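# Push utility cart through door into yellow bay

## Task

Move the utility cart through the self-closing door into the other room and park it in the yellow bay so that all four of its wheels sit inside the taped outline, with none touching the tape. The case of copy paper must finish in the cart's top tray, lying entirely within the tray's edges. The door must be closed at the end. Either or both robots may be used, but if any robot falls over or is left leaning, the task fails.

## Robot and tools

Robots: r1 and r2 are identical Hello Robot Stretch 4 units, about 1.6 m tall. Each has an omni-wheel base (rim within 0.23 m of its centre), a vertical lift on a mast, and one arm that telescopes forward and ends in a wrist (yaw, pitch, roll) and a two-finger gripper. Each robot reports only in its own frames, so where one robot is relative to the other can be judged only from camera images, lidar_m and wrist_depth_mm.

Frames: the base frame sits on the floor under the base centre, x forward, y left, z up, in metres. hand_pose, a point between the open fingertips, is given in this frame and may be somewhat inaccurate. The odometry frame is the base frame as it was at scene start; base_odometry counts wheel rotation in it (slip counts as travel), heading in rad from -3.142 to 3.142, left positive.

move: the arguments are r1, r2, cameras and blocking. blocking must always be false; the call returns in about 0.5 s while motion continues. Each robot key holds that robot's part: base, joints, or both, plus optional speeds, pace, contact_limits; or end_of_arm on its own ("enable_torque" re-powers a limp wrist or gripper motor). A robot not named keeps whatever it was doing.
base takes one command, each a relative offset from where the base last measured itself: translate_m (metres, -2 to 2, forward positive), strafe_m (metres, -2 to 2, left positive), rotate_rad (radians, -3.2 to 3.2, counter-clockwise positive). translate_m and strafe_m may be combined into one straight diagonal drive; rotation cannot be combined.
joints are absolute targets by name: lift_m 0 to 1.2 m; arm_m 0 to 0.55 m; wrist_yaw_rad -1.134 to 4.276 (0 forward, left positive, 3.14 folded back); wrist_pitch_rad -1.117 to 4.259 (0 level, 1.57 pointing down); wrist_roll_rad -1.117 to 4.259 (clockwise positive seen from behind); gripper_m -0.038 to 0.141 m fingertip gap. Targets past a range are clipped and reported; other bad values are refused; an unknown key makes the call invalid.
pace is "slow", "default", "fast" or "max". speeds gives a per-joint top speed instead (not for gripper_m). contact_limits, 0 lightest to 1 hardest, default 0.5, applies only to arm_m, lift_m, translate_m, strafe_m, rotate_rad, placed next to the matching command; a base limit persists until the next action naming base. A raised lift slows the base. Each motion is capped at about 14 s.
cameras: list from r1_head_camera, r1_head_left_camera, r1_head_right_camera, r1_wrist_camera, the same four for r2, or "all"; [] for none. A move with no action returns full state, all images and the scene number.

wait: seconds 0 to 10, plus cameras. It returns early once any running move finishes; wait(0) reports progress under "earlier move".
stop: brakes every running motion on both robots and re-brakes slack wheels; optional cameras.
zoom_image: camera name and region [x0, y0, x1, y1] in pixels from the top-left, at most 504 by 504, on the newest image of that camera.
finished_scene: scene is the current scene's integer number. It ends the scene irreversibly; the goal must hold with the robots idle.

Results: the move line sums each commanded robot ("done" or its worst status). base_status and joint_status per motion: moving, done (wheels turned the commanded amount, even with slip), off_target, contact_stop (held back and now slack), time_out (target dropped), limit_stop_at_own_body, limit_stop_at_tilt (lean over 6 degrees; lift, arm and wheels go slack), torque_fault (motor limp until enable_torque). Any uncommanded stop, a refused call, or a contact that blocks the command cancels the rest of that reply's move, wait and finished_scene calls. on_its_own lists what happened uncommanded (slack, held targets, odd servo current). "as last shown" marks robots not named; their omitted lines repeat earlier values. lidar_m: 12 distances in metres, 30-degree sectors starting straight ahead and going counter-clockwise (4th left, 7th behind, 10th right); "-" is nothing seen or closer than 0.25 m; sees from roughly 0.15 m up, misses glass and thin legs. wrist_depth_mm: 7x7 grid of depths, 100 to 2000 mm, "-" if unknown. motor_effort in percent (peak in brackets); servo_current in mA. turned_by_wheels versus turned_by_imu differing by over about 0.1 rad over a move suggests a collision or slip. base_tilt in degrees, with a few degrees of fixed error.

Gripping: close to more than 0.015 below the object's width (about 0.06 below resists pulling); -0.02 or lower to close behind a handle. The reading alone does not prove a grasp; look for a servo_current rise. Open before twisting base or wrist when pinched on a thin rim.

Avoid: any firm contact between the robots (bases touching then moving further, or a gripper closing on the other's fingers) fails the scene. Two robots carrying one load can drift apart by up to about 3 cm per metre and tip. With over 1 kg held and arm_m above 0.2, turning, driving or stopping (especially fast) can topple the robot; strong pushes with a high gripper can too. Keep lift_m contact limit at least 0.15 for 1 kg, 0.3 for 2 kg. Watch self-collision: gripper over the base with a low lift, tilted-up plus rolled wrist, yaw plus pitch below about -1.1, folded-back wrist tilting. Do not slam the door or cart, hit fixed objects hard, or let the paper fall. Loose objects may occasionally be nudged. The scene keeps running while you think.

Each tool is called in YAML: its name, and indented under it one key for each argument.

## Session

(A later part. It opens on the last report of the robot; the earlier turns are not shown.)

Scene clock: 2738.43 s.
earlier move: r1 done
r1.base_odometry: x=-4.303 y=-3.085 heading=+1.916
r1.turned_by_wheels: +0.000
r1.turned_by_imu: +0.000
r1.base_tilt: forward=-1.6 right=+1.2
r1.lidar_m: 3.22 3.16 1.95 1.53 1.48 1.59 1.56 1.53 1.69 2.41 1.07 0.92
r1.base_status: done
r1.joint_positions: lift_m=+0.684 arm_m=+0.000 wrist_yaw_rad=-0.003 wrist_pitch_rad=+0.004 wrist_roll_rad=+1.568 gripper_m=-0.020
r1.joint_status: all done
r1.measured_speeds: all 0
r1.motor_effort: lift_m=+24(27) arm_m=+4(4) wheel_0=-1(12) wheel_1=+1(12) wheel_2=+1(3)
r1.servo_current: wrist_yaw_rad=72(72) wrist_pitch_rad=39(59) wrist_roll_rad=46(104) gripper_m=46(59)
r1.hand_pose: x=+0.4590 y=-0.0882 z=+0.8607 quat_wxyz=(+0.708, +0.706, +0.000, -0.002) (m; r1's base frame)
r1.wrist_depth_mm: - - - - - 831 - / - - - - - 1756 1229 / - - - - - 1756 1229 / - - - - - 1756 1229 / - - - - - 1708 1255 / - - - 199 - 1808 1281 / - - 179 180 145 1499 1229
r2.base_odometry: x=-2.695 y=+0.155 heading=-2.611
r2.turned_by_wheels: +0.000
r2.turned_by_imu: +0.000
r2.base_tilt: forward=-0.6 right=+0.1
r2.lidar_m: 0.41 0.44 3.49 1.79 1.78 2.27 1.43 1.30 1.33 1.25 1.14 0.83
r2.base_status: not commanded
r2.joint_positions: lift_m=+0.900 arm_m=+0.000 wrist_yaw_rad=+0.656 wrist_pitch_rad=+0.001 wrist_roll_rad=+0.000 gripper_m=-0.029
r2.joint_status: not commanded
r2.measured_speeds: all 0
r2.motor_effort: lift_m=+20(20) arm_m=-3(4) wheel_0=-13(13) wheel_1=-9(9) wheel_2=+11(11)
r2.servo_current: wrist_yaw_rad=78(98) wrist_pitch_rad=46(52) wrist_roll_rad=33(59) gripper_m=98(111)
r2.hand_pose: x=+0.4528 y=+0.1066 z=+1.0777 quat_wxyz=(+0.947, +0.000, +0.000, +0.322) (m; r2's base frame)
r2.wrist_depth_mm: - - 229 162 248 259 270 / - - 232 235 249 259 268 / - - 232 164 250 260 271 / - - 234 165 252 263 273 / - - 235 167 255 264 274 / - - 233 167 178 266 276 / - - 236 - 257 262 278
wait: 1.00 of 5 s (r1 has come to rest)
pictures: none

move:
  blocking: false
  cameras: []
  r1: {"base": {"rotate_rad": -1.066}, "joints": {"gripper_m": 0.08}}

wait:
  seconds: 4
  cameras: ["r1_head_camera"]

Scene clock: 2742.00 s.
move: r1 moving
r1.base_odometry: x=-4.303 y=-3.086 heading=+1.664
r1.turned_by_wheels: -0.253
r1.turned_by_imu: -0.254
r1.base_tilt: forward=-1.6 right=+1.3
r1.lidar_m: 1.01 3.14 2.61 1.67 1.48 1.50 1.73 1.55 1.57 1.94 2.94 0.89
r1.base_status: rotate_rad moving
r1.joint_positions: lift_m=+0.684 arm_m=+0.000 wrist_yaw_rad=-0.002 wrist_pitch_rad=+0.004 wrist_roll_rad=+1.568 gripper_m=+0.005
r1.joint_status: gripper_m moving
r1.measured_speeds: translate_m=-0.002 strafe_m=+0.001 rotate_rad=-0.975 lift_m=+0.000 arm_m=+0.000 wrist_yaw_rad=+0.000 wrist_pitch_rad=+0.000 wrist_roll_rad=+0.000
r1.motor_effort: lift_m=+24(24) arm_m=+4(4) wheel_0=+7(8) wheel_1=+8(9) wheel_2=+7(7)
r1.servo_current: wrist_yaw_rad=39(59) wrist_pitch_rad=46(46) wrist_roll_rad=33(65) gripper_m=65(78)
r1.hand_pose: x=+0.4591 y=-0.0881 z=+0.8607 quat_wxyz=(+0.708, +0.706, +0.000, -0.002) (m; r1's base frame)
r1.wrist_depth_mm: - - 891 820 - 699 - / - - - 1025 - 788 - / - - - - - 1464 946 / - - - - - 1756 1255 / - - - - - 1808 1255 / - - - 203 183 1708 1255 / - - 187 183 146 1576 1229
r2: as last shown
r2.lidar_m: 0.40 0.44 3.47 1.83 1.77 2.24 1.43 1.29 1.32 1.26 1.11 0.84
r2.motor_effort: lift_m=+20(20) arm_m=-3(4) wheel_0=-12(13) wheel_1=-9(9) wheel_2=+10(11)
r2.servo_current: wrist_yaw_rad=65(91) wrist_pitch_rad=46(46) wrist_roll_rad=26(59) gripper_m=98(104)
r2.wrist_depth_mm: - - 230 161 249 258 268 / - - 231 236 248 259 268 / - - 232 164 252 260 272 / - - 233 166 251 263 272 / - - 234 166 255 264 273 / - - 232 167 178 267 277 / - - 236 - 258 263 277
pictures: none
No camera images: "cameras" was empty.

Scene clock: 2743.27 s.
earlier move: r1 done
r1.base_odometry: x=-4.303 y=-3.086 heading=+0.851
r1.turned_by_wheels: -0.813
r1.turned_by_imu: -0.818
r1.base_tilt: forward=-1.6 right=+1.3
r1.lidar_m: 1.17 0.92 3.20 3.13 1.99 1.52 1.48 1.59 1.58 1.53 1.64 2.40
r1.base_status: done
r1.joint_positions: lift_m=+0.684 arm_m=+0.000 wrist_yaw_rad=-0.002 wrist_pitch_rad=+0.004 wrist_roll_rad=+1.568 gripper_m=+0.080
r1.joint_status: all done
r1.measured_speeds: all 0
r1.motor_effort: lift_m=+23(24) arm_m=+4(4) wheel_0=+2(9) wheel_1=+1(9) wheel_2=+0(7)
r1.servo_current: wrist_yaw_rad=39(72) wrist_pitch_rad=39(52) wrist_roll_rad=59(65) gripper_m=46(85)
r1.hand_pose: x=+0.4591 y=-0.0881 z=+0.8608 quat_wxyz=(+0.708, +0.706, +0.000, -0.002) (m; r1's base frame)
r1.wrist_depth_mm: - - - - - 1708 1205 / - - - - - 1756 1229 / - - - - - 1756 1229 / - - - - - 1756 1205 / - - - - - 1756 1229 / - - 200 - 195 1708 1229 / - - - 150 - 1118 1205
r2.base_odometry: x=-2.695 y=+0.155 heading=-2.611
r2.turned_by_wheels: +0.000
r2.turned_by_imu: +0.000
r2.base_tilt: forward=-0.6 right=+0.1
r2.lidar_m: 0.40 0.43 3.48 1.83 1.78 2.24 1.43 1.29 1.31 1.28 1.13 0.85
r2.base_status: not commanded
r2.joint_positions: lift_m=+0.900 arm_m=+0.000 wrist_yaw_rad=+0.656 wrist_pitch_rad=+0.001 wrist_roll_rad=+0.000 gripper_m=-0.029
r2.joint_status: not commanded
r2.measured_speeds: all 0
r2.motor_effort: lift_m=+20(20) arm_m=-3(4) wheel_0=-12(13) wheel_1=-8(9) wheel_2=+10(11)
r2.servo_current: wrist_yaw_rad=78(91) wrist_pitch_rad=39(46) wrist_roll_rad=39(59) gripper_m=104(111)
r2.hand_pose: x=+0.4528 y=+0.1066 z=+1.0777 quat_wxyz=(+0.947, +0.000, +0.000, +0.322) (m; r2's base frame)
r2.wrist_depth_mm: - - 230 162 248 258 268 / - - 231 235 250 260 268 / - - 232 164 251 262 271 / - - 233 165 251 263 272 / - - 235 167 255 265 276 / - - 233 167 178 265 276 / - - 236 - 259 264 277
wait: 1.27 of 4 s (r1 has come to rest)
pictures: r1_head_camera
Images, in order (width x height): r1_head_camera 420x560.

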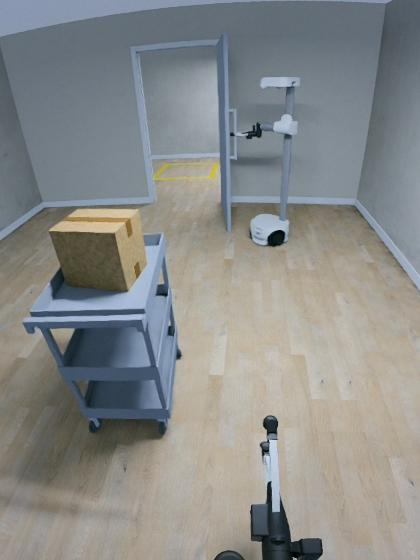

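move:
  blocking: false
  cameras: []
  r1: {"base": {"rotate_rad": 0.07}}

wait:
  seconds: 2

move:
  blocking: false
  cameras: []
  r1: {"base": {"strafe_m": 0.45}}

wait:
  seconds: 4
  cameras: ["r1_head_camera", "r1_wrist_camera"]

Scene clock: 2767.00 s.
move: r1 moving
r1.base_odometry: x=-4.303 y=-3.085 heading=+0.920
r1.turned_by_wheels: +0.070
r1.turned_by_imu: +0.070
r1.base_tilt: forward=-1.6 right=+1.3
r1.lidar_m: 0.89 0.91 3.18 3.14 1.87 1.52 1.48 1.62 1.57 1.53 1.71 2.62
r1.base_status: rotate_rad moving
r1.joint_positions: lift_m=+0.684 arm_m=+0.000 wrist_yaw_rad=-0.002 wrist_pitch_rad=+0.004 wrist_roll_rad=+1.568 gripper_m=+0.080
r1.joint_status: not commanded
r1.measured_speeds: all 0
r1.motor_effort: lift_m=+23(23) arm_m=+4(4) wheel_0=-2(6) wheel_1=-3(6) wheel_2=-2(5)
r1.servo_current: wrist_yaw_rad=59(59) wrist_pitch_rad=39(46) wrist_roll_rad=33(72) gripper_m=46(46)
r1.hand_pose: x=+0.4591 y=-0.0880 z=+0.8608 quat_wxyz=(+0.708, +0.706, +0.001, -0.002) (m; r1's base frame)
r1.wrist_depth_mm: - - - - - 1708 1205 / - - - - - 1756 1205 / - - - - - 1756 1229 / - - - - - 1756 1255 / - - - - - 1708 1229 / - - 200 - 195 1499 1182 / - - 1078 142 - - -
r2: as last shown
r2.lidar_m: 0.40 0.43 3.48 1.80 1.80 2.23 1.43 1.30 1.32 1.25 1.14 0.86
r2.servo_current: wrist_yaw_rad=78(91) wrist_pitch_rad=46(46) wrist_roll_rad=52(59) gripper_m=98(111)
r2.wrist_depth_mm: - - 231 162 248 258 268 / - - 230 236 251 259 268 / - - 232 164 251 260 271 / - - 234 165 251 264 272 / - - 236 167 254 264 273 / - - 233 167 178 266 274 / - - 235 - 257 263 278
pictures: none
No camera images: "cameras" was empty.

Scene clock: 2767.17 s.
earlier move: r1 done
r1.base_odometry: x=-4.303 y=-3.085 heading=+0.920
r1.turned_by_wheels: +0.000
r1.turned_by_imu: +0.000
r1.base_tilt: forward=-1.6 right=+1.2
r1.lidar_m: 0.93 0.88 3.19 3.11 1.86 1.49 1.49 1.61 1.55 1.52 1.70 2.60
r1.base_status: done
r1.joint_positions: lift_m=+0.684 arm_m=+0.000 wrist_yaw_rad=-0.002 wrist_pitch_rad=+0.004 wrist_roll_rad=+1.568 gripper_m=+0.080
r1.joint_status: not commanded
r1.measured_speeds: all 0
r1.motor_effort: lift_m=+23(23) arm_m=+4(4) wheel_0=-2(6) wheel_1=-3(6) wheel_2=-2(5)
r1.servo_current: wrist_yaw_rad=33(59) wrist_pitch_rad=52(52) wrist_roll_rad=59(72) gripper_m=46(46)
r1.hand_pose: x=+0.4591 y=-0.0880 z=+0.8608 quat_wxyz=(+0.708, +0.706, +0.001, -0.002) (m; r1's base frame)
r1.wrist_depth_mm: - - - - - 1708 1182 / - - - - - 1708 1205 / - - - - - 1756 1255 / - - - - - 1808 1255 / - - - - - 1756 1229 / - - 200 - 196 1464 1182 / - - 1042 142 - - -
r2.base_odometry: x=-2.695 y=+0.155 heading=-2.611
r2.turned_by_wheels: +0.000
r2.turned_by_imu: +0.000
r2.base_tilt: forward=-0.6 right=+0.1
r2.lidar_m: 0.40 0.43 3.48 1.84 1.77 2.27 1.41 1.29 1.30 1.25 1.13 0.88
r2.base_status: not commanded
r2.joint_positions: lift_m=+0.900 arm_m=+0.000 wrist_yaw_rad=+0.656 wrist_pitch_rad=+0.001 wrist_roll_rad=+0.000 gripper_m=-0.029
r2.joint_status: not commanded
r2.measured_speeds: all 0
r2.motor_effort: lift_m=+20(20) arm_m=-3(4) wheel_0=-12(13) wheel_1=-9(9) wheel_2=+11(11)
r2.servo_current: wrist_yaw_rad=85(91) wrist_pitch_rad=39(46) wrist_roll_rad=52(59) gripper_m=104(111)
r2.hand_pose: x=+0.4528 y=+0.1066 z=+1.0777 quat_wxyz=(+0.947, +0.000, +0.000, +0.322) (m; r2's base frame)
r2.wrist_depth_mm: - - 230 161 250 258 268 / - - 230 235 250 259 270 / - - 233 164 252 262 270 / - - 233 165 251 263 273 / - - 235 166 254 264 274 / - - 232 167 178 266 274 / - - 236 - 257 263 277
wait: 0.17 of 2 s (r1 has come to rest)
pictures: none

Scene clock: 2767.67 s.
move: r1 moving
r1.base_odometry: x=-4.331 y=-3.064 heading=+0.920
r1.turned_by_wheels: +0.000
r1.turned_by_imu: +0.000
r1.base_tilt: forward=-1.6 right=+1.3
r1.lidar_m: 0.90 0.92 3.16 3.10 1.86 1.50 1.49 1.66 1.59 1.56 1.72 2.66
r1.base_status: strafe_m moving
r1.joint_positions: lift_m=+0.684 arm_m=+0.000 wrist_yaw_rad=-0.002 wrist_pitch_rad=+0.004 wrist_roll_rad=+1.568 gripper_m=+0.080
r1.joint_status: not commanded
r1.measured_speeds: translate_m=+0.000 strafe_m=+0.140 rotate_rad=-0.002 lift_m=+0.000 arm_m=+0.000 wrist_yaw_rad=+0.000 wrist_pitch_rad=+0.000 wrist_roll_rad=+0.000
r1.motor_effort: lift_m=+23(23) arm_m=+4(4) wheel_0=-10(11) wheel_1=+10(10) wheel_2=+0(2)
r1.servo_current: wrist_yaw_rad=52(65) wrist_pitch_rad=39(52) wrist_roll_rad=59(59) gripper_m=39(46)
r1.hand_pose: x=+0.4591 y=-0.0880 z=+0.8608 quat_wxyz=(+0.708, +0.706, +0.001, -0.002) (m; r1's base frame)
r1.wrist_depth_mm: - - - - - 1756 1205 / - - - - - 1661 1229 / - - - - - 1756 1229 / - - - - - 1756 1229 / - - - - - 1808 1255 / - - 199 - 195 1308 1182 / - - 1025 142 - - -
r2: as last shown
r2.lidar_m: 0.42 0.45 3.48 1.79 1.79 2.27 1.44 1.30 1.32 1.26 1.14 0.85
r2.motor_effort: lift_m=+20(20) arm_m=-3(4) wheel_0=-12(13) wheel_1=-9(9) wheel_2=+10(11)
r2.servo_current: wrist_yaw_rad=78(98) wrist_pitch_rad=39(46) wrist_roll_rad=46(52) gripper_m=104(104)
r2.wrist_depth_mm: - - 230 162 249 258 267 / - - 233 235 250 259 267 / - - 233 164 251 260 271 / - - 233 165 251 263 272 / - - 235 167 255 265 273 / - - 232 167 178 267 276 / - - 236 - 258 263 278
pictures: none
No camera images: "cameras" was empty.

Scene clock: 2770.00 s.
earlier move: r1 done
r1.base_odometry: x=-4.661 y=-2.813 heading=+0.920
r1.turned_by_wheels: +0.000
r1.turned_by_imu: +0.003
r1.base_tilt: forward=-1.6 right=+1.2
r1.lidar_m: 0.87 3.44 2.71 2.69 1.79 1.45 1.40 1.58 2.03 2.00 2.15 3.08
r1.base_status: done
r1.joint_positions: lift_m=+0.684 arm_m=+0.000 wrist_yaw_rad=-0.002 wrist_pitch_rad=+0.004 wrist_roll_rad=+1.568 gripper_m=+0.080
r1.joint_status: not commanded
r1.measured_speeds: all 0
r1.motor_effort: lift_m=+23(23) arm_m=+4(4) wheel_0=-1(14) wheel_1=+0(10) wheel_2=+0(2)
r1.servo_current: wrist_yaw_rad=52(72) wrist_pitch_rad=39(52) wrist_roll_rad=59(72) gripper_m=39(46)
r1.hand_pose: x=+0.4591 y=-0.0880 z=+0.8608 quat_wxyz=(+0.708, +0.706, +0.001, -0.002) (m; r1's base frame)
r1.wrist_depth_mm: - - - - - 1708 1182 / - - - - - 1708 1229 / - - - - - 1661 1229 / - - - 931 - 715 - / - - 946 723 - 723 - / - - 200 946 195 732 - / - - - 142 - 144 -
r2.base_odometry: x=-2.695 y=+0.155 heading=-2.611
r2.turned_by_wheels: +0.000
r2.turned_by_imu: +0.000
r2.base_tilt: forward=-0.6 right=+0.1
r2.lidar_m: 0.40 0.42 3.46 1.82 1.78 2.24 1.45 1.29 1.30 1.27 1.12 0.86
r2.base_status: not commanded
r2.joint_positions: lift_m=+0.900 arm_m=+0.000 wrist_yaw_rad=+0.656 wrist_pitch_rad=+0.001 wrist_roll_rad=+0.000 gripper_m=-0.029
r2.joint_status: not commanded
r2.measured_speeds: all 0
r2.motor_effort: lift_m=+20(20) arm_m=-3(4) wheel_0=-12(13) wheel_1=-9(9) wheel_2=+10(11)
r2.servo_current: wrist_yaw_rad=78(98) wrist_pitch_rad=39(46) wrist_roll_rad=39(65) gripper_m=98(104)
r2.hand_pose: x=+0.4528 y=+0.1066 z=+1.0777 quat_wxyz=(+0.947, +0.000, +0.000, +0.322) (m; r2's base frame)
r2.wrist_depth_mm: - - 231 162 249 258 268 / - - 231 235 249 260 270 / - - 231 164 251 260 271 / - - 233 165 252 264 273 / - - 236 166 254 264 273 / - - 232 167 179 267 276 / - - 236 - 258 263 278
wait: 2.33 of 4 s (r1 has come to rest)
pictures: r1_head_camera, r1_wrist_camera
Images, in order (width x height): r1_head_camera 420x560, r1_wrist_camera 616x392.

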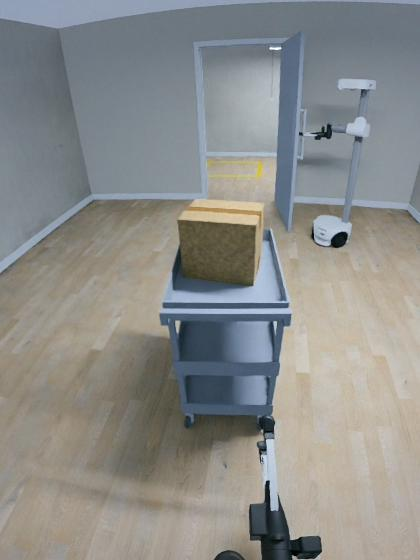

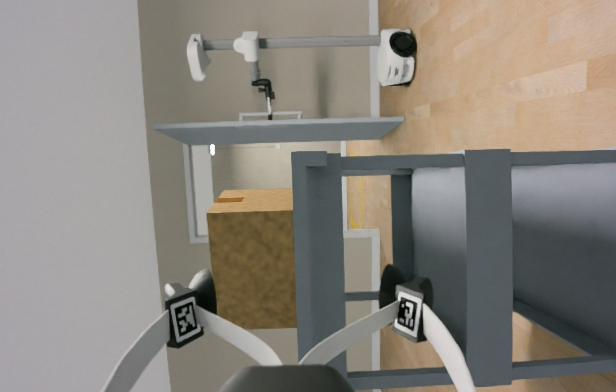

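zoom_image:
  camera: "r1_head_camera"
  region: [180, 130, 310, 240]

Scaled by 3.877 from the camera's 420x560 image, which has a finer 600x800 frame.

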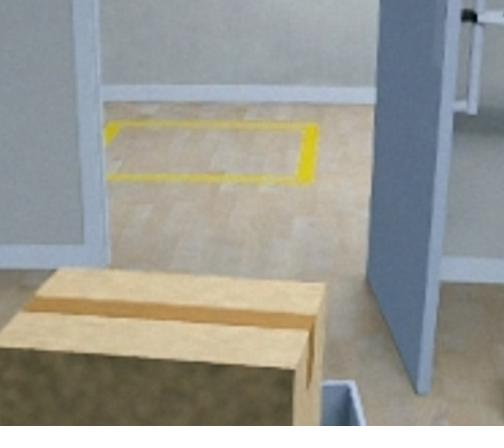

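move:
  blocking: false
  cameras: []
  r1: {"base": {"strafe_m": 0.075, "translate_m": 0.36}, "contact_limits": {"translate_m": 0.2}}

wait:
  seconds: 4
  cameras: ["r1_wrist_camera"]

Scene clock: 2802.67 s.
move: r1 moving
r1.base_odometry: x=-4.647 y=-2.784 heading=+0.920
r1.turned_by_wheels: +0.000
r1.turned_by_imu: +0.000
r1.base_tilt: forward=-1.6 right=+1.3
r1.lidar_m: 0.82 3.42 2.72 2.67 1.84 1.47 1.44 1.60 2.03 1.99 2.17 3.04
r1.base_status: translate_m moving; strafe_m moving
r1.joint_positions: lift_m=+0.684 arm_m=+0.000 wrist_yaw_rad=-0.002 wrist_pitch_rad=+0.004 wrist_roll_rad=+1.568 gripper_m=+0.080
r1.joint_status: not commanded
r1.measured_speeds: translate_m=+0.121 strafe_m=+0.026 rotate_rad=+0.003 lift_m=+0.000 arm_m=+0.000 wrist_yaw_rad=+0.000 wrist_pitch_rad=+0.000 wrist_roll_rad=+0.000
r1.motor_effort: lift_m=+23(23) arm_m=+4(4) wheel_0=+6(6) wheel_1=+6(8) wheel_2=-8(9)
r1.servo_current: wrist_yaw_rad=65(65) wrist_pitch_rad=46(46) wrist_roll_rad=59(59) gripper_m=39(46)
r1.contact_limits: translate_m 0.2
r1.hand_pose: x=+0.4591 y=-0.0880 z=+0.8608 quat_wxyz=(+0.708, +0.706, +0.001, -0.002) (m; r1's base frame)
r1.wrist_depth_mm: - - - - - 1708 1182 / - - - - - 1756 1229 / - - - - - 1618 1229 / - - - 699 - 691 - / - - 904 699 - 691 - / - - 211 931 195 699 - / - - - 150 - 144 1308
r2: as last shown
r2.lidar_m: 0.43 0.41 3.47 1.84 1.76 2.21 1.45 1.29 1.31 1.26 1.14 0.87
r2.servo_current: wrist_yaw_rad=78(85) wrist_pitch_rad=39(46) wrist_roll_rad=52(52) gripper_m=104(111)
r2.wrist_depth_mm: - - 230 161 249 259 268 / - - 231 236 250 259 268 / - - 232 164 252 260 272 / - - 234 165 252 262 272 / - - 236 167 254 264 273 / - - 232 167 178 267 274 / - - 236 - 257 262 277
pictures: none
No camera images: "cameras" was empty.

Scene clock: 2804.87 s.
earlier move: r1 done
r1.base_odometry: x=-4.503 y=-2.481 heading=+0.921
r1.turned_by_wheels: +0.000
r1.turned_by_imu: +0.001
r1.base_tilt: forward=-1.6 right=+1.3
r1.lidar_m: 0.51 0.54 2.59 2.54 2.24 1.79 1.75 1.98 2.16 2.13 2.33 0.53
r1.base_status: done
r1.joint_positions: lift_m=+0.684 arm_m=+0.000 wrist_yaw_rad=-0.002 wrist_pitch_rad=+0.004 wrist_roll_rad=+1.568 gripper_m=+0.080
r1.joint_status: not commanded
r1.measured_speeds: all 0
r1.motor_effort: lift_m=+23(23) arm_m=+4(4) wheel_0=+4(8) wheel_1=+1(9) wheel_2=+1(10)
r1.servo_current: wrist_yaw_rad=59(72) wrist_pitch_rad=33(52) wrist_roll_rad=46(78) gripper_m=39(52)
r1.contact_limits: translate_m 0.2
r1.hand_pose: x=+0.4591 y=-0.0880 z=+0.8608 quat_wxyz=(+0.708, +0.706, +0.001, -0.002) (m; r1's base frame)
r1.wrist_depth_mm: - - - 291 362 362 362 / - - - - - 1756 - / - - - 297 - - - / - - 564 297 - - - / - - 580 580 362 - - / - - 211 304 189 - - / - - - 142 - 1863 -
r2.base_odometry: x=-2.695 y=+0.155 heading=-2.611
r2.turned_by_wheels: +0.000
r2.turned_by_imu: +0.000
r2.base_tilt: forward=-0.6 right=+0.1
r2.lidar_m: 0.41 0.42 3.49 1.82 1.80 2.26 1.42 1.27 1.30 1.28 1.11 0.84
r2.base_status: not commanded
r2.joint_positions: lift_m=+0.900 arm_m=+0.000 wrist_yaw_rad=+0.656 wrist_pitch_rad=+0.001 wrist_roll_rad=+0.000 gripper_m=-0.029
r2.joint_status: not commanded
r2.measured_speeds: all 0
r2.motor_effort: lift_m=+20(20) arm_m=-4(4) wheel_0=-12(13) wheel_1=-9(9) wheel_2=+10(11)
r2.servo_current: wrist_yaw_rad=85(91) wrist_pitch_rad=33(52) wrist_roll_rad=46(65) gripper_m=98(111)
r2.hand_pose: x=+0.4528 y=+0.1066 z=+1.0777 quat_wxyz=(+0.947, +0.000, +0.000, +0.322) (m; r2's base frame)
r2.wrist_depth_mm: - - 230 162 249 257 268 / - - 230 234 249 259 270 / - - 232 164 252 262 272 / - - 233 165 251 263 272 / - - 235 166 255 265 274 / - - 233 167 178 267 274 / - - 236 - 258 263 276
wait: 2.20 of 4 s (r1 has come to rest)
pictures: r1_wrist_camera
Images, in order (width x height): r1_wrist_camera 616x392.

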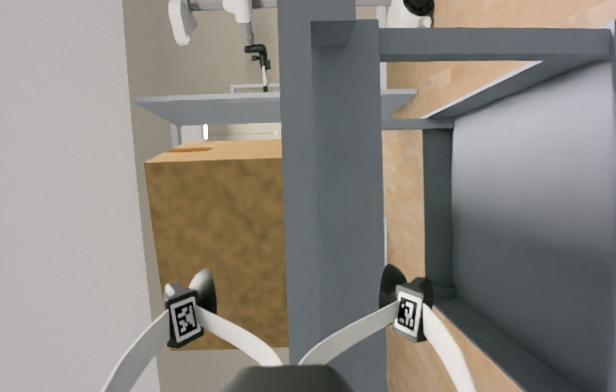

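move:
  blocking: false
  cameras: []
  r1: {"base": {"translate_m": 0.13}, "contact_limits": {"translate_m": 0.15}, "pace": "slow"}

wait:
  seconds: 4
  cameras: ["r1_wrist_camera"]

Scene clock: 2813.93 s.
move: r1 moving
r1.base_odometry: x=-4.495 y=-2.471 heading=+0.921
r1.turned_by_wheels: +0.000
r1.turned_by_imu: +0.000
r1.base_tilt: forward=-1.6 right=+1.2
r1.lidar_m: 0.49 0.55 2.59 2.57 2.25 1.78 1.78 1.99 2.15 2.12 2.35 0.53
r1.base_status: translate_m moving
r1.joint_positions: lift_m=+0.684 arm_m=+0.000 wrist_yaw_rad=-0.002 wrist_pitch_rad=+0.004 wrist_roll_rad=+1.568 gripper_m=+0.080
r1.joint_status: not commanded
r1.measured_speeds: translate_m=+0.050 strafe_m=+0.000 rotate_rad=-0.001 lift_m=+0.000 arm_m=+0.000 wrist_yaw_rad=+0.000 wrist_pitch_rad=+0.000 wrist_roll_rad=+0.000
r1.motor_effort: lift_m=+23(23) arm_m=+4(4) wheel_0=+4(7) wheel_1=+1(6) wheel_2=-4(7)
r1.servo_current: wrist_yaw_rad=52(59) wrist_pitch_rad=39(46) wrist_roll_rad=59(72) gripper_m=46(52)
r1.contact_limits: translate_m 0.15
r1.hand_pose: x=+0.4591 y=-0.0880 z=+0.8608 quat_wxyz=(+0.708, +0.706, +0.001, -0.002) (m; r1's base frame)
r1.wrist_depth_mm: - - - 287 349 351 355 / - - - - - 1708 - / - - - 286 349 - - / - - 554 289 - - - / - - 574 564 351 - - / - - 211 291 190 - - / - - - 142 - 1808 -
r2: as last shown
r2.lidar_m: 0.40 0.43 3.48 1.80 1.77 2.24 1.46 1.30 1.29 1.26 1.12 0.85
r2.motor_effort: lift_m=+20(20) arm_m=-3(4) wheel_0=-12(13) wheel_1=-9(9) wheel_2=+10(11)
r2.servo_current: wrist_yaw_rad=78(91) wrist_pitch_rad=46(46) wrist_roll_rad=39(52) gripper_m=98(111)
r2.wrist_depth_mm: - - 230 162 249 259 268 / - - 230 235 250 260 268 / - - 233 164 251 260 270 / - - 233 165 251 262 272 / - - 236 167 255 264 274 / - - 233 167 178 267 277 / - - 235 - 257 263 277
pictures: none
No camera images: "cameras" was empty.

Scene clock: 2816.00 s.
earlier move: r1 done
r1.base_odometry: x=-4.424 y=-2.378 heading=+0.921
r1.turned_by_wheels: +0.000
r1.turned_by_imu: +0.000
r1.base_tilt: forward=-1.6 right=+1.3
r1.lidar_m: 0.40 0.42 2.58 2.54 2.38 1.90 1.88 2.11 2.17 2.14 2.35 0.43
r1.base_status: done
r1.joint_positions: lift_m=+0.684 arm_m=+0.000 wrist_yaw_rad=-0.002 wrist_pitch_rad=+0.004 wrist_roll_rad=+1.569 gripper_m=+0.080
r1.joint_status: not commanded
r1.measured_speeds: all 0
r1.motor_effort: lift_m=+23(23) arm_m=+4(4) wheel_0=+5(7) wheel_1=+4(6) wheel_2=-3(8)
r1.servo_current: wrist_yaw_rad=46(65) wrist_pitch_rad=46(52) wrist_roll_rad=46(72) gripper_m=52(52)
r1.contact_limits: translate_m 0.15
r1.hand_pose: x=+0.4591 y=-0.0880 z=+0.8608 quat_wxyz=(+0.708, +0.706, +0.001, -0.002) (m; r1's base frame)
r1.wrist_depth_mm: - - - 240 241 1708 1229 / - - - 240 241 1756 - / - - - 181 241 - - / - 442 442 241 243 - - / - 459 455 182 242 - - / - 477 211 181 194 - - / - 496 488 138 242 147 -
r2.base_odometry: x=-2.695 y=+0.155 heading=-2.611
r2.turned_by_wheels: +0.000
r2.turned_by_imu: +0.000
r2.base_tilt: forward=-0.6 right=+0.1
r2.lidar_m: 0.42 0.44 3.49 1.79 1.80 2.23 1.42 1.30 1.30 1.27 1.13 0.85
r2.base_status: not commanded
r2.joint_positions: lift_m=+0.900 arm_m=+0.000 wrist_yaw_rad=+0.656 wrist_pitch_rad=+0.001 wrist_roll_rad=+0.000 gripper_m=-0.029
r2.joint_status: not commanded
r2.measured_speeds: all 0
r2.motor_effort: lift_m=+20(20) arm_m=-3(4) wheel_0=-12(13) wheel_1=-9(9) wheel_2=+10(11)
r2.servo_current: wrist_yaw_rad=91(98) wrist_pitch_rad=33(52) wrist_roll_rad=46(59) gripper_m=104(111)
r2.hand_pose: x=+0.4528 y=+0.1066 z=+1.0777 quat_wxyz=(+0.947, +0.000, +0.000, +0.322) (m; r2's base frame)
r2.wrist_depth_mm: - - 230 162 249 259 267 / - - 230 235 249 260 268 / - - 233 164 251 262 271 / - - 233 165 250 262 271 / - - 235 167 254 264 274 / - - 234 167 178 267 277 / - - 236 - 258 263 277
wait: 2.07 of 4 s (r1 has come to rest)
pictures: r1_wrist_camera
Images, in order (width x height): r1_wrist_camera 616x392.

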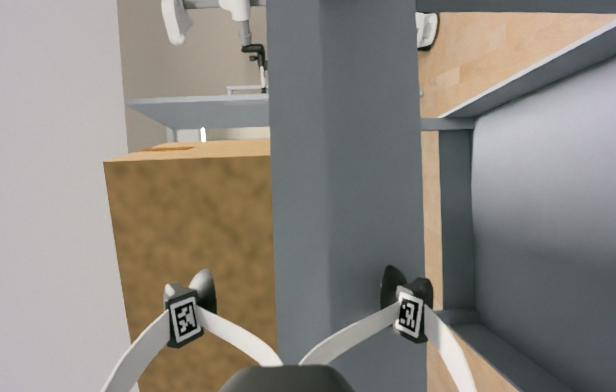

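move:
  blocking: false
  cameras: []
  r1: {"base": {"translate_m": 0.012}, "contact_limits": {"translate_m": 0.15}, "pace": "slow"}

wait:
  seconds: 1.5

move:
  blocking: false
  cameras: []
  r1: {"joints": {"gripper_m": -0.03}}

wait:
  seconds: 3
  cameras: ["r1_head_camera", "r1_wrist_camera"]

Scene clock: 2822.00 s.
move: r1 moving
r1.base_odometry: x=-4.418 y=-2.370 heading=+0.922
r1.turned_by_wheels: +0.001
r1.turned_by_imu: +0.000
r1.base_tilt: forward=-1.6 right=+1.3
r1.lidar_m: 0.40 0.41 2.59 2.54 2.41 1.93 1.89 2.12 2.19 2.13 2.36 0.42
r1.base_status: translate_m moving
r1.joint_positions: lift_m=+0.684 arm_m=+0.000 wrist_yaw_rad=-0.002 wrist_pitch_rad=+0.004 wrist_roll_rad=+1.569 gripper_m=+0.080
r1.joint_status: not commanded
r1.measured_speeds: translate_m=+0.020 strafe_m=+0.000 rotate_rad=+0.000 lift_m=+0.000 arm_m=+0.000 wrist_yaw_rad=+0.000 wrist_pitch_rad=+0.000 wrist_roll_rad=+0.000
r1.motor_effort: lift_m=+23(23) arm_m=+4(4) wheel_0=+7(10) wheel_1=+5(7) wheel_2=-7(9)
r1.servo_current: wrist_yaw_rad=33(65) wrist_pitch_rad=46(52) wrist_roll_rad=46(65) gripper_m=46(46)
r1.contact_limits: translate_m 0.15
r1.hand_pose: x=+0.4591 y=-0.0880 z=+0.8608 quat_wxyz=(+0.708, +0.706, +0.001, -0.002) (m; r1's base frame)
r1.wrist_depth_mm: - - - 244 244 1576 1182 / - - - 244 244 1808 - / - - - 242 244 - - / - 439 442 242 242 - - / - 452 459 180 240 - - / - 469 199 180 210 - - / - 484 484 139 239 - -
r2: as last shown
r2.lidar_m: 0.40 0.44 3.47 1.76 1.80 2.20 1.45 1.29 1.31 1.27 1.12 0.85
r2.motor_effort: lift_m=+20(20) arm_m=-3(4) wheel_0=-13(13) wheel_1=-9(9) wheel_2=+11(11)
r2.servo_current: wrist_yaw_rad=72(85) wrist_pitch_rad=39(39) wrist_roll_rad=52(59) gripper_m=98(104)
r2.wrist_depth_mm: - - 230 161 250 257 267 / - - 230 234 250 258 268 / - - 233 164 251 262 271 / - - 233 165 251 263 272 / - - 235 167 255 264 273 / - - 233 167 178 265 276 / - - 236 - 258 263 279
pictures: none
No camera images: "cameras" was empty.

Scene clock: 2822.47 s.
earlier move: r1 done
r1.base_odometry: x=-4.417 y=-2.368 heading=+0.922
r1.turned_by_wheels: +0.000
r1.turned_by_imu: +0.000
r1.base_tilt: forward=-1.6 right=+1.3
r1.lidar_m: 0.38 0.43 2.58 2.52 2.39 1.93 1.90 2.11 2.18 2.13 2.36 0.43
r1.base_status: done
r1.joint_positions: lift_m=+0.684 arm_m=+0.000 wrist_yaw_rad=-0.002 wrist_pitch_rad=+0.004 wrist_roll_rad=+1.569 gripper_m=+0.080
r1.joint_status: not commanded
r1.measured_speeds: all 0
r1.motor_effort: lift_m=+23(23) arm_m=+4(4) wheel_0=+3(10) wheel_1=+3(7) wheel_2=-1(9)
r1.servo_current: wrist_yaw_rad=72(72) wrist_pitch_rad=46(52) wrist_roll_rad=39(65) gripper_m=39(52)
r1.contact_limits: translate_m 0.15
r1.hand_pose: x=+0.4591 y=-0.0880 z=+0.8608 quat_wxyz=(+0.708, +0.706, +0.001, -0.002) (m; r1's base frame)
r1.wrist_depth_mm: - - - 250 251 1618 1182 / - - - 249 249 1863 - / - - - 247 248 - - / - 449 445 245 246 - - / - 455 459 245 245 - - / - 477 211 183 195 - - / - 484 484 138 242 144 -
r2.base_odometry: x=-2.695 y=+0.155 heading=-2.611
r2.turned_by_wheels: +0.000
r2.turned_by_imu: +0.000
r2.base_tilt: forward=-0.6 right=+0.1
r2.lidar_m: 0.40 0.45 3.48 1.81 1.79 2.27 1.44 1.28 1.29 1.25 1.13 0.86
r2.base_status: not commanded
r2.joint_positions: lift_m=+0.900 arm_m=+0.000 wrist_yaw_rad=+0.656 wrist_pitch_rad=+0.001 wrist_roll_rad=+0.000 gripper_m=-0.029
r2.joint_status: not commanded
r2.measured_speeds: all 0
r2.motor_effort: lift_m=+20(20) arm_m=-3(4) wheel_0=-12(13) wheel_1=-9(9) wheel_2=+11(11)
r2.servo_current: wrist_yaw_rad=72(91) wrist_pitch_rad=46(46) wrist_roll_rad=46(59) gripper_m=98(104)
r2.hand_pose: x=+0.4528 y=+0.1066 z=+1.0777 quat_wxyz=(+0.947, +0.000, +0.000, +0.322) (m; r2's base frame)
r2.wrist_depth_mm: - - 231 162 248 259 267 / - - 229 234 250 259 268 / - - 232 164 251 260 271 / - - 233 165 251 263 273 / - - 235 166 255 264 276 / - - 233 167 178 265 276 / - - 236 - 258 264 278
wait: 0.47 of 1.5 s (r1 has come to rest)
pictures: none

Scene clock: 2822.97 s.
move: r1 moving
r1.base_odometry: x=-4.417 y=-2.368 heading=+0.922
r1.turned_by_wheels: +0.000
r1.turned_by_imu: +0.000
r1.base_tilt: forward=-1.6 right=+1.3
r1.lidar_m: 0.39 0.42 2.58 2.55 2.40 1.93 1.90 2.12 2.17 2.14 2.33 0.46
r1.base_status: not commanded
r1.joint_positions: lift_m=+0.684 arm_m=+0.000 wrist_yaw_rad=-0.002 wrist_pitch_rad=+0.004 wrist_roll_rad=+1.569 gripper_m=+0.062
r1.joint_status: gripper_m moving
r1.measured_speeds: all 0
r1.motor_effort: lift_m=+23(23) arm_m=+4(4) wheel_0=+3(4) wheel_1=+2(3) wheel_2=-1(1)
r1.servo_current: wrist_yaw_rad=46(72) wrist_pitch_rad=52(52) wrist_roll_rad=46(59) gripper_m=104(104)
r1.contact_limits: translate_m 0.15
r1.hand_pose: x=+0.4591 y=-0.0880 z=+0.8608 quat_wxyz=(+0.708, +0.706, +0.001, -0.002) (m; r1's base frame)
r1.wrist_depth_mm: - - - 249 251 1661 1182 / - - - 248 248 1808 - / - - - 247 248 - - / - 445 449 246 245 - - / - 455 459 243 245 - - / - 477 193 184 192 - - / - 484 488 138 242 - -
r2: as last shown
r2.lidar_m: 0.39 0.43 3.49 1.78 1.77 2.25 1.44 1.29 1.31 1.24 1.13 0.84
r2.motor_effort: lift_m=+20(20) arm_m=-4(4) wheel_0=-12(13) wheel_1=-9(9) wheel_2=+11(11)
r2.servo_current: wrist_yaw_rad=85(98) wrist_pitch_rad=39(52) wrist_roll_rad=52(59) gripper_m=111(111)
r2.wrist_depth_mm: - - 230 161 249 258 268 / - - 230 236 250 258 268 / - - 232 164 251 262 271 / - - 234 164 252 263 271 / - - 235 167 255 264 273 / - - 233 167 178 266 276 / - - 236 - 259 263 278
pictures: none
No camera images: "cameras" was empty.

Scene clock: 2824.27 s.
earlier move: r1 done
r1.base_odometry: x=-4.417 y=-2.368 heading=+0.921
r1.turned_by_wheels: +0.000
r1.turned_by_imu: +0.000
r1.base_tilt: forward=-1.6 right=+1.3
r1.lidar_m: 0.40 0.41 2.57 2.55 2.40 1.91 1.90 2.12 2.16 2.15 2.35 0.44
r1.base_status: not commanded
r1.joint_positions: lift_m=+0.684 arm_m=+0.000 wrist_yaw_rad=-0.002 wrist_pitch_rad=+0.004 wrist_roll_rad=+1.569 gripper_m=-0.029
r1.joint_status: all done
r1.measured_speeds: all 0
r1.motor_effort: lift_m=+23(23) arm_m=-4(4) wheel_0=+0(4) wheel_1=+2(3) wheel_2=+1(1)
r1.servo_current: wrist_yaw_rad=33(72) wrist_pitch_rad=39(52) wrist_roll_rad=46(72) gripper_m=78(163)
r1.contact_limits: translate_m 0.15
r1.hand_pose: x=+0.4591 y=-0.0880 z=+0.8608 quat_wxyz=(+0.708, +0.706, +0.001, -0.002) (m; r1's base frame)
r1.wrist_depth_mm: - - - 238 238 1661 1205 / - - - - 237 1661 - / - - - 176 238 - - / - 436 442 176 237 - - / - 452 452 176 237 - - / - 466 204 193 182 - - / - 156 488 175 236 134 -
r2.base_odometry: x=-2.695 y=+0.155 heading=-2.611
r2.turned_by_wheels: +0.000
r2.turned_by_imu: +0.000
r2.base_tilt: forward=-0.6 right=+0.1
r2.lidar_m: 0.41 0.43 3.45 1.78 1.80 2.24 1.42 1.29 1.31 1.24 1.13 0.86
r2.base_status: not commanded
r2.joint_positions: lift_m=+0.900 arm_m=+0.000 wrist_yaw_rad=+0.656 wrist_pitch_rad=+0.001 wrist_roll_rad=+0.000 gripper_m=-0.029
r2.joint_status: not commanded
r2.measured_speeds: all 0
r2.motor_effort: lift_m=+20(20) arm_m=-3(4) wheel_0=-12(13) wheel_1=-9(9) wheel_2=+11(11)
r2.servo_current: wrist_yaw_rad=85(98) wrist_pitch_rad=39(52) wrist_roll_rad=46(59) gripper_m=104(111)
r2.hand_pose: x=+0.4528 y=+0.1066 z=+1.0777 quat_wxyz=(+0.947, +0.000, +0.000, +0.322) (m; r2's base frame)
r2.wrist_depth_mm: - - 230 161 249 259 268 / - - 232 235 250 260 270 / - - 233 164 251 260 271 / - - 234 165 251 263 273 / - - 234 167 255 264 274 / - - 233 167 178 266 277 / - - 236 - 259 263 278
wait: 1.30 of 3 s (r1 has come to rest)
pictures: r1_head_camera, r1_wrist_camera
Images, in order (width x height): r1_head_camera 420x560, r1_wrist_camera 616x392.

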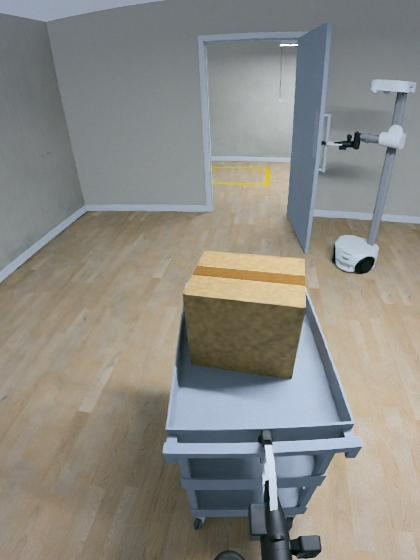

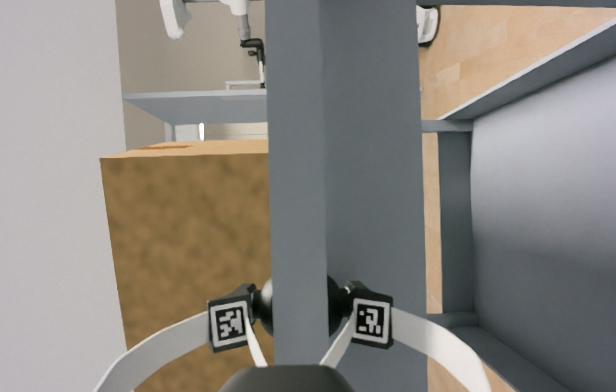

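move:
  blocking: false
  cameras: []
  r1: {"base": {"translate_m": 0.13, "strafe_m": -0.02}, "contact_limits": {"translate_m": 0.4}, "pace": "slow"}

wait:
  seconds: 4
  cameras: ["r1_head_camera"]

Scene clock: 2831.17 s.
move: r1 moving
r1.base_odometry: x=-4.408 y=-2.359 heading=+0.922
r1.turned_by_wheels: +0.001
r1.turned_by_imu: +0.001
r1.base_tilt: forward=-1.6 right=+1.3
r1.lidar_m: 0.40 0.38 2.58 2.53 2.44 1.94 1.92 2.14 2.18 2.14 2.33 0.44
r1.base_status: translate_m moving; strafe_m moving
r1.joint_positions: lift_m=+0.684 arm_m=+0.000 wrist_yaw_rad=-0.002 wrist_pitch_rad=+0.004 wrist_roll_rad=+1.569 gripper_m=-0.029
r1.joint_status: not commanded
r1.measured_speeds: translate_m=+0.045 strafe_m=-0.006 rotate_rad=+0.006 lift_m=+0.000 arm_m=+0.000 wrist_yaw_rad=+0.000 wrist_pitch_rad=+0.003 wrist_roll_rad=+0.000
r1.motor_effort: lift_m=+23(23) arm_m=+2(4) wheel_0=+8(8) wheel_1=+4(4) wheel_2=-7(7)
r1.servo_current: wrist_yaw_rad=39(59) wrist_pitch_rad=52(52) wrist_roll_rad=46(59) gripper_m=59(78)
r1.contact_limits: translate_m 0.4
r1.hand_pose: x=+0.4590 y=-0.0880 z=+0.8606 quat_wxyz=(+0.708, +0.706, +0.001, -0.002) (m; r1's base frame)
r1.wrist_depth_mm: - - - 230 230 1661 1160 / - - - 230 231 1708 - / - - - 229 229 - - / - 430 430 229 229 - - / - 442 445 168 229 - - / - 455 449 185 184 - - / - 459 469 136 227 133 -
r2: as last shown
r2.lidar_m: 0.41 0.45 3.47 1.80 1.76 2.24 1.44 1.29 1.32 1.25 1.10 0.86
r2.motor_effort: lift_m=+20(20) arm_m=-3(4) wheel_0=-12(13) wheel_1=-9(9) wheel_2=+10(11)
r2.servo_current: wrist_yaw_rad=85(91) wrist_pitch_rad=39(46) wrist_roll_rad=46(52) gripper_m=98(104)
r2.wrist_depth_mm: - - 229 162 249 258 267 / - - 231 234 251 259 270 / - - 233 164 251 260 271 / - - 233 165 251 263 272 / - - 236 166 255 264 273 / - - 233 167 178 266 277 / - - 235 - 257 263 278
pictures: none
No camera images: "cameras" was empty.

Scene clock: 2833.27 s.
earlier move: r1 done
r1.base_odometry: x=-4.322 y=-2.277 heading=+0.921
r1.turned_by_wheels: -0.001
r1.turned_by_imu: -0.002
r1.base_tilt: forward=-1.6 right=+1.3
r1.lidar_m: 0.33 0.36 2.57 2.53 2.55 2.05 2.02 2.24 2.16 2.14 2.35 0.44
r1.base_status: done
r1.joint_positions: lift_m=+0.684 arm_m=+0.000 wrist_yaw_rad=-0.005 wrist_pitch_rad=+0.005 wrist_roll_rad=+1.569 gripper_m=-0.029
r1.joint_status: not commanded
r1.measured_speeds: all 0
r1.motor_effort: lift_m=+23(23) arm_m=+5(5) wheel_0=-1(12) wheel_1=+2(7) wheel_2=-6(11)
r1.servo_current: wrist_yaw_rad=59(85) wrist_pitch_rad=52(52) wrist_roll_rad=52(72) gripper_m=52(78)
r1.contact_limits: translate_m 0.4
r1.hand_pose: x=+0.4588 y=-0.0888 z=+0.8602 quat_wxyz=(+0.708, +0.706, +0.000, -0.004) (m; r1's base frame)
r1.wrist_depth_mm: - - - - 301 304 304 / - - - - 278 1708 1205 / - - - - 262 1808 - / - - - 246 249 842 - / - 439 442 178 237 - - / - 433 202 185 181 - - / - 427 427 132 216 126 -
r2.base_odometry: x=-2.695 y=+0.155 heading=-2.611
r2.turned_by_wheels: +0.000
r2.turned_by_imu: +0.000
r2.base_tilt: forward=-0.6 right=+0.1
r2.lidar_m: 0.40 0.44 3.49 1.73 1.88 2.29 1.43 1.29 1.31 1.27 1.13 0.85
r2.base_status: not commanded
r2.joint_positions: lift_m=+0.900 arm_m=+0.000 wrist_yaw_rad=+0.656 wrist_pitch_rad=+0.001 wrist_roll_rad=+0.000 gripper_m=-0.029
r2.joint_status: not commanded
r2.measured_speeds: all 0
r2.motor_effort: lift_m=+20(20) arm_m=-3(4) wheel_0=-12(13) wheel_1=-8(9) wheel_2=+10(11)
r2.servo_current: wrist_yaw_rad=72(91) wrist_pitch_rad=39(46) wrist_roll_rad=46(59) gripper_m=98(111)
r2.hand_pose: x=+0.4528 y=+0.1066 z=+1.0777 quat_wxyz=(+0.947, +0.000, +0.000, +0.322) (m; r2's base frame)
r2.wrist_depth_mm: - - 230 162 249 258 268 / - - 231 235 250 259 268 / - - 231 165 252 260 271 / - - 234 165 251 262 273 / - - 235 166 255 263 273 / - - 232 167 179 267 276 / - - 236 - 258 262 277
wait: 2.10 of 4 s (r1 has come to rest)
pictures: r1_head_camera
Images, in order (width x height): r1_head_camera 420x560.

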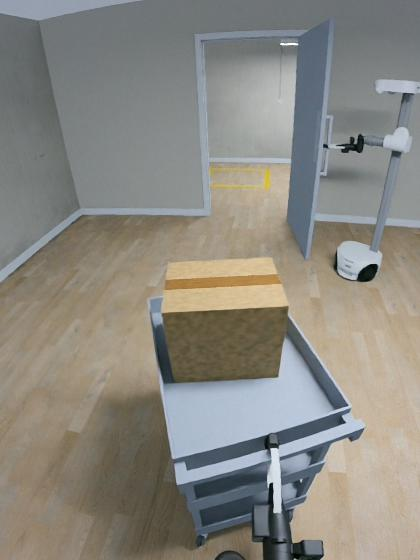

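move:
  blocking: false
  cameras: []
  r1: {"joints": {"gripper_m": 0.08}}

wait:
  seconds: 1.5

move:
  blocking: false
  cameras: []
  r1: {"base": {"translate_m": -0.035, "strafe_m": 0.14}, "pace": "slow"}

wait:
  seconds: 4
  cameras: ["r1_wrist_camera"]

Scene clock: 2855.87 s.
move: r1 moving
r1.base_odometry: x=-4.322 y=-2.277 heading=+0.921
r1.turned_by_wheels: +0.000
r1.turned_by_imu: +0.000
r1.base_tilt: forward=-1.6 right=+1.3
r1.lidar_m: 0.35 0.35 2.62 2.55 2.54 2.07 2.02 2.26 2.16 2.15 2.34 0.46
r1.base_status: not commanded
r1.joint_positions: lift_m=+0.684 arm_m=+0.000 wrist_yaw_rad=-0.006 wrist_pitch_rad=+0.005 wrist_roll_rad=+1.569 gripper_m=-0.004
r1.joint_status: gripper_m moving
r1.measured_speeds: all 0
r1.motor_effort: lift_m=+23(23) arm_m=+5(5) wheel_0=-1(2) wheel_1=+2(3) wheel_2=-6(6)
r1.servo_current: wrist_yaw_rad=52(65) wrist_pitch_rad=46(52) wrist_roll_rad=65(65) gripper_m=78(78)
r1.contact_limits: translate_m 0.4
r1.hand_pose: x=+0.4587 y=-0.0890 z=+0.8602 quat_wxyz=(+0.708, +0.706, +0.000, -0.004) (m; r1's base frame)
r1.wrist_depth_mm: - - - - 306 312 314 / - - - - 287 1708 1205 / - - - - 266 1808 - / - - - 252 255 1863 - / - 452 445 185 242 - - / - 439 436 183 231 - - / - 433 181 153 217 - -
r2: as last shown
r2.base_tilt: forward=-0.7 right=+0.1
r2.lidar_m: 0.39 0.44 3.49 1.71 1.90 2.23 1.44 1.28 1.32 1.23 1.14 0.85
r2.motor_effort: lift_m=+20(20) arm_m=-3(4) wheel_0=-12(13) wheel_1=-9(9) wheel_2=+10(11)
r2.servo_current: wrist_yaw_rad=78(91) wrist_pitch_rad=46(46) wrist_roll_rad=52(52) gripper_m=91(104)
r2.wrist_depth_mm: - - 230 162 249 258 268 / - - 231 235 250 258 268 / - - 232 164 251 260 271 / - - 234 165 252 263 272 / - - 234 167 255 265 273 / - - 232 167 178 267 274 / - - 236 - 258 262 278
pictures: none
No camera images: "cameras" was empty.

Scene clock: 2857.17 s.
earlier move: r1 done
r1.base_odometry: x=-4.322 y=-2.277 heading=+0.921
r1.turned_by_wheels: +0.000
r1.turned_by_imu: +0.000
r1.base_tilt: forward=-1.6 right=+1.3
r1.lidar_m: 0.34 0.33 2.62 2.55 2.54 2.07 2.04 2.28 2.17 2.13 2.35 0.45
r1.base_status: not commanded
r1.joint_positions: lift_m=+0.684 arm_m=+0.000 wrist_yaw_rad=-0.006 wrist_pitch_rad=+0.005 wrist_roll_rad=+1.569 gripper_m=+0.080
r1.joint_status: all done
r1.measured_speeds: all 0
r1.motor_effort: lift_m=+23(23) arm_m=+5(5) wheel_0=-1(2) wheel_1=+2(3) wheel_2=-5(6)
r1.servo_current: wrist_yaw_rad=52(72) wrist_pitch_rad=39(59) wrist_roll_rad=59(65) gripper_m=46(104)
r1.contact_limits: translate_m 0.4
r1.hand_pose: x=+0.4587 y=-0.0890 z=+0.8602 quat_wxyz=(+0.708, +0.706, +0.000, -0.004) (m; r1's base frame)
r1.wrist_depth_mm: - - - - 310 317 319 / - - - - 294 1708 1182 / - - - - 274 1756 - / - - - 258 258 1863 - / - 452 452 241 246 - - / - 442 436 182 233 - - / - 436 181 158 158 - -
r2.base_odometry: x=-2.695 y=+0.155 heading=-2.611
r2.turned_by_wheels: +0.000
r2.turned_by_imu: +0.000
r2.base_tilt: forward=-0.6 right=+0.1
r2.lidar_m: 0.40 0.42 3.47 1.70 1.88 2.26 1.44 1.29 1.31 1.27 1.14 0.85
r2.base_status: not commanded
r2.joint_positions: lift_m=+0.900 arm_m=+0.000 wrist_yaw_rad=+0.656 wrist_pitch_rad=+0.001 wrist_roll_rad=+0.000 gripper_m=-0.029
r2.joint_status: not commanded
r2.measured_speeds: all 0
r2.motor_effort: lift_m=+20(20) arm_m=-3(4) wheel_0=-13(13) wheel_1=-9(9) wheel_2=+11(11)
r2.servo_current: wrist_yaw_rad=72(98) wrist_pitch_rad=39(46) wrist_roll_rad=46(52) gripper_m=104(104)
r2.hand_pose: x=+0.4528 y=+0.1066 z=+1.0777 quat_wxyz=(+0.947, +0.000, +0.000, +0.322) (m; r2's base frame)
r2.wrist_depth_mm: - - 230 162 249 259 268 / - - 231 236 250 259 268 / - - 233 164 251 262 271 / - - 234 165 253 263 272 / - - 236 166 254 265 274 / - - 232 167 178 266 276 / - - 236 - 257 260 278
wait: 1.30 of 1.5 s (r1 has come to rest)
pictures: none

Scene clock: 2857.67 s.
move: r1 moving
r1.base_odometry: x=-4.334 y=-2.272 heading=+0.920
r1.turned_by_wheels: -0.001
r1.turned_by_imu: -0.001
r1.base_tilt: forward=-1.6 right=+1.3
r1.lidar_m: 0.34 0.34 2.60 2.51 2.56 2.06 2.01 2.23 2.16 2.16 2.37 0.46
r1.base_status: translate_m moving; strafe_m moving
r1.joint_positions: lift_m=+0.684 arm_m=+0.000 wrist_yaw_rad=-0.007 wrist_pitch_rad=+0.005 wrist_roll_rad=+1.569 gripper_m=+0.080
r1.joint_status: not commanded
r1.measured_speeds: translate_m=-0.012 strafe_m=+0.049 rotate_rad=-0.001 lift_m=+0.000 arm_m=+0.000 wrist_yaw_rad=-0.003 wrist_pitch_rad=+0.000 wrist_roll_rad=+0.000
r1.motor_effort: lift_m=+23(23) arm_m=+5(5) wheel_0=-13(15) wheel_1=+4(7) wheel_2=-3(3)
r1.servo_current: wrist_yaw_rad=39(72) wrist_pitch_rad=59(59) wrist_roll_rad=46(59) gripper_m=46(46)
r1.hand_pose: x=+0.4586 y=-0.0893 z=+0.8602 quat_wxyz=(+0.708, +0.706, +0.000, -0.004) (m; r1's base frame)
r1.wrist_depth_mm: - - - - 315 324 324 / - - - 223 296 1708 1205 / - - - - 273 1756 - / - - - 259 259 1921 - / - 452 455 242 247 - - / - 445 200 181 195 - - / - 436 433 162 222 - -
r2: as last shown
r2.lidar_m: 0.39 0.43 3.48 1.74 1.90 2.21 1.40 1.30 1.32 1.27 1.13 0.85
r2.motor_effort: lift_m=+20(20) arm_m=-3(4) wheel_0=-13(13) wheel_1=-9(9) wheel_2=+10(11)
r2.servo_current: wrist_yaw_rad=78(91) wrist_pitch_rad=39(52) wrist_roll_rad=39(52) gripper_m=104(104)
r2.wrist_depth_mm: - - 230 162 248 258 270 / - - 231 236 250 259 268 / - - 232 164 251 260 271 / - - 233 165 251 263 272 / - - 236 166 254 264 274 / - - 233 167 178 267 276 / - - 236 - 259 263 278
pictures: none
No camera images: "cameras" was empty.

Scene clock: 2859.87 s.
earlier move: r1 done
r1.base_odometry: x=-4.455 y=-2.220 heading=+0.921
r1.turned_by_wheels: +0.001
r1.turned_by_imu: +0.001
r1.base_tilt: forward=-1.6 right=+1.3
r1.lidar_m: 0.37 3.07 2.48 2.39 2.49 2.00 1.98 2.19 2.29 2.27 2.50 0.48
r1.base_status: done
r1.joint_positions: lift_m=+0.684 arm_m=+0.000 wrist_yaw_rad=-0.006 wrist_pitch_rad=+0.001 wrist_roll_rad=+1.569 gripper_m=+0.080
r1.joint_status: not commanded
r1.measured_speeds: all 0
r1.motor_effort: lift_m=+21(23) arm_m=+5(5) wheel_0=-5(15) wheel_1=+3(7) wheel_2=-1(4)
r1.servo_current: wrist_yaw_rad=52(72) wrist_pitch_rad=39(59) wrist_roll_rad=52(59) gripper_m=52(52)
r1.hand_pose: x=+0.4587 y=-0.0891 z=+0.8616 quat_wxyz=(+0.708, +0.706, -0.002, -0.002) (m; r1's base frame)
r1.wrist_depth_mm: - - - - 312 1808 - / - - - - 293 1983 - / - 500 496 211 277 866 - / - 488 484 201 262 - - / - 480 477 248 250 - - / - 477 211 183 193 - - / - - 466 140 229 132 -
r2.base_odometry: x=-2.695 y=+0.155 heading=-2.611
r2.turned_by_wheels: +0.000
r2.turned_by_imu: +0.000
r2.base_tilt: forward=-0.6 right=+0.1
r2.lidar_m: 0.41 0.43 3.47 1.74 1.92 2.25 1.44 1.29 1.30 1.27 1.13 0.86
r2.base_status: not commanded
r2.joint_positions: lift_m=+0.900 arm_m=+0.000 wrist_yaw_rad=+0.656 wrist_pitch_rad=+0.001 wrist_roll_rad=+0.000 gripper_m=-0.029
r2.joint_status: not commanded
r2.measured_speeds: all 0
r2.motor_effort: lift_m=+20(21) arm_m=-3(4) wheel_0=-13(13) wheel_1=-8(9) wheel_2=+10(11)
r2.servo_current: wrist_yaw_rad=91(91) wrist_pitch_rad=39(52) wrist_roll_rad=39(59) gripper_m=98(111)
r2.hand_pose: x=+0.4528 y=+0.1066 z=+1.0777 quat_wxyz=(+0.947, +0.000, +0.000, +0.322) (m; r2's base frame)
r2.wrist_depth_mm: - - 230 162 248 259 268 / - - 230 234 249 260 268 / - - 233 164 250 260 271 / - - 234 165 252 263 272 / - - 235 167 254 264 274 / - - 232 167 178 266 274 / - - 236 - 258 263 278
wait: 2.20 of 4 s (r1 has come to rest)
pictures: r1_wrist_camera
Images, in order (width x height): r1_wrist_camera 616x392.

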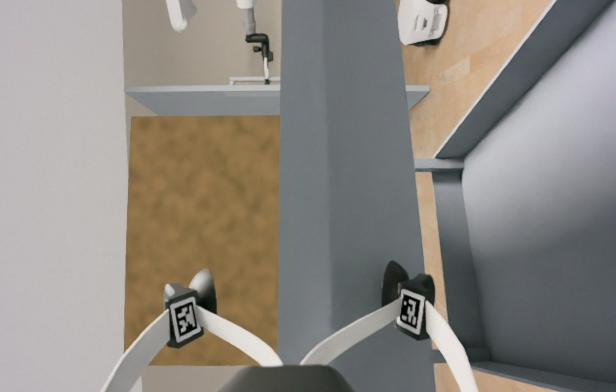

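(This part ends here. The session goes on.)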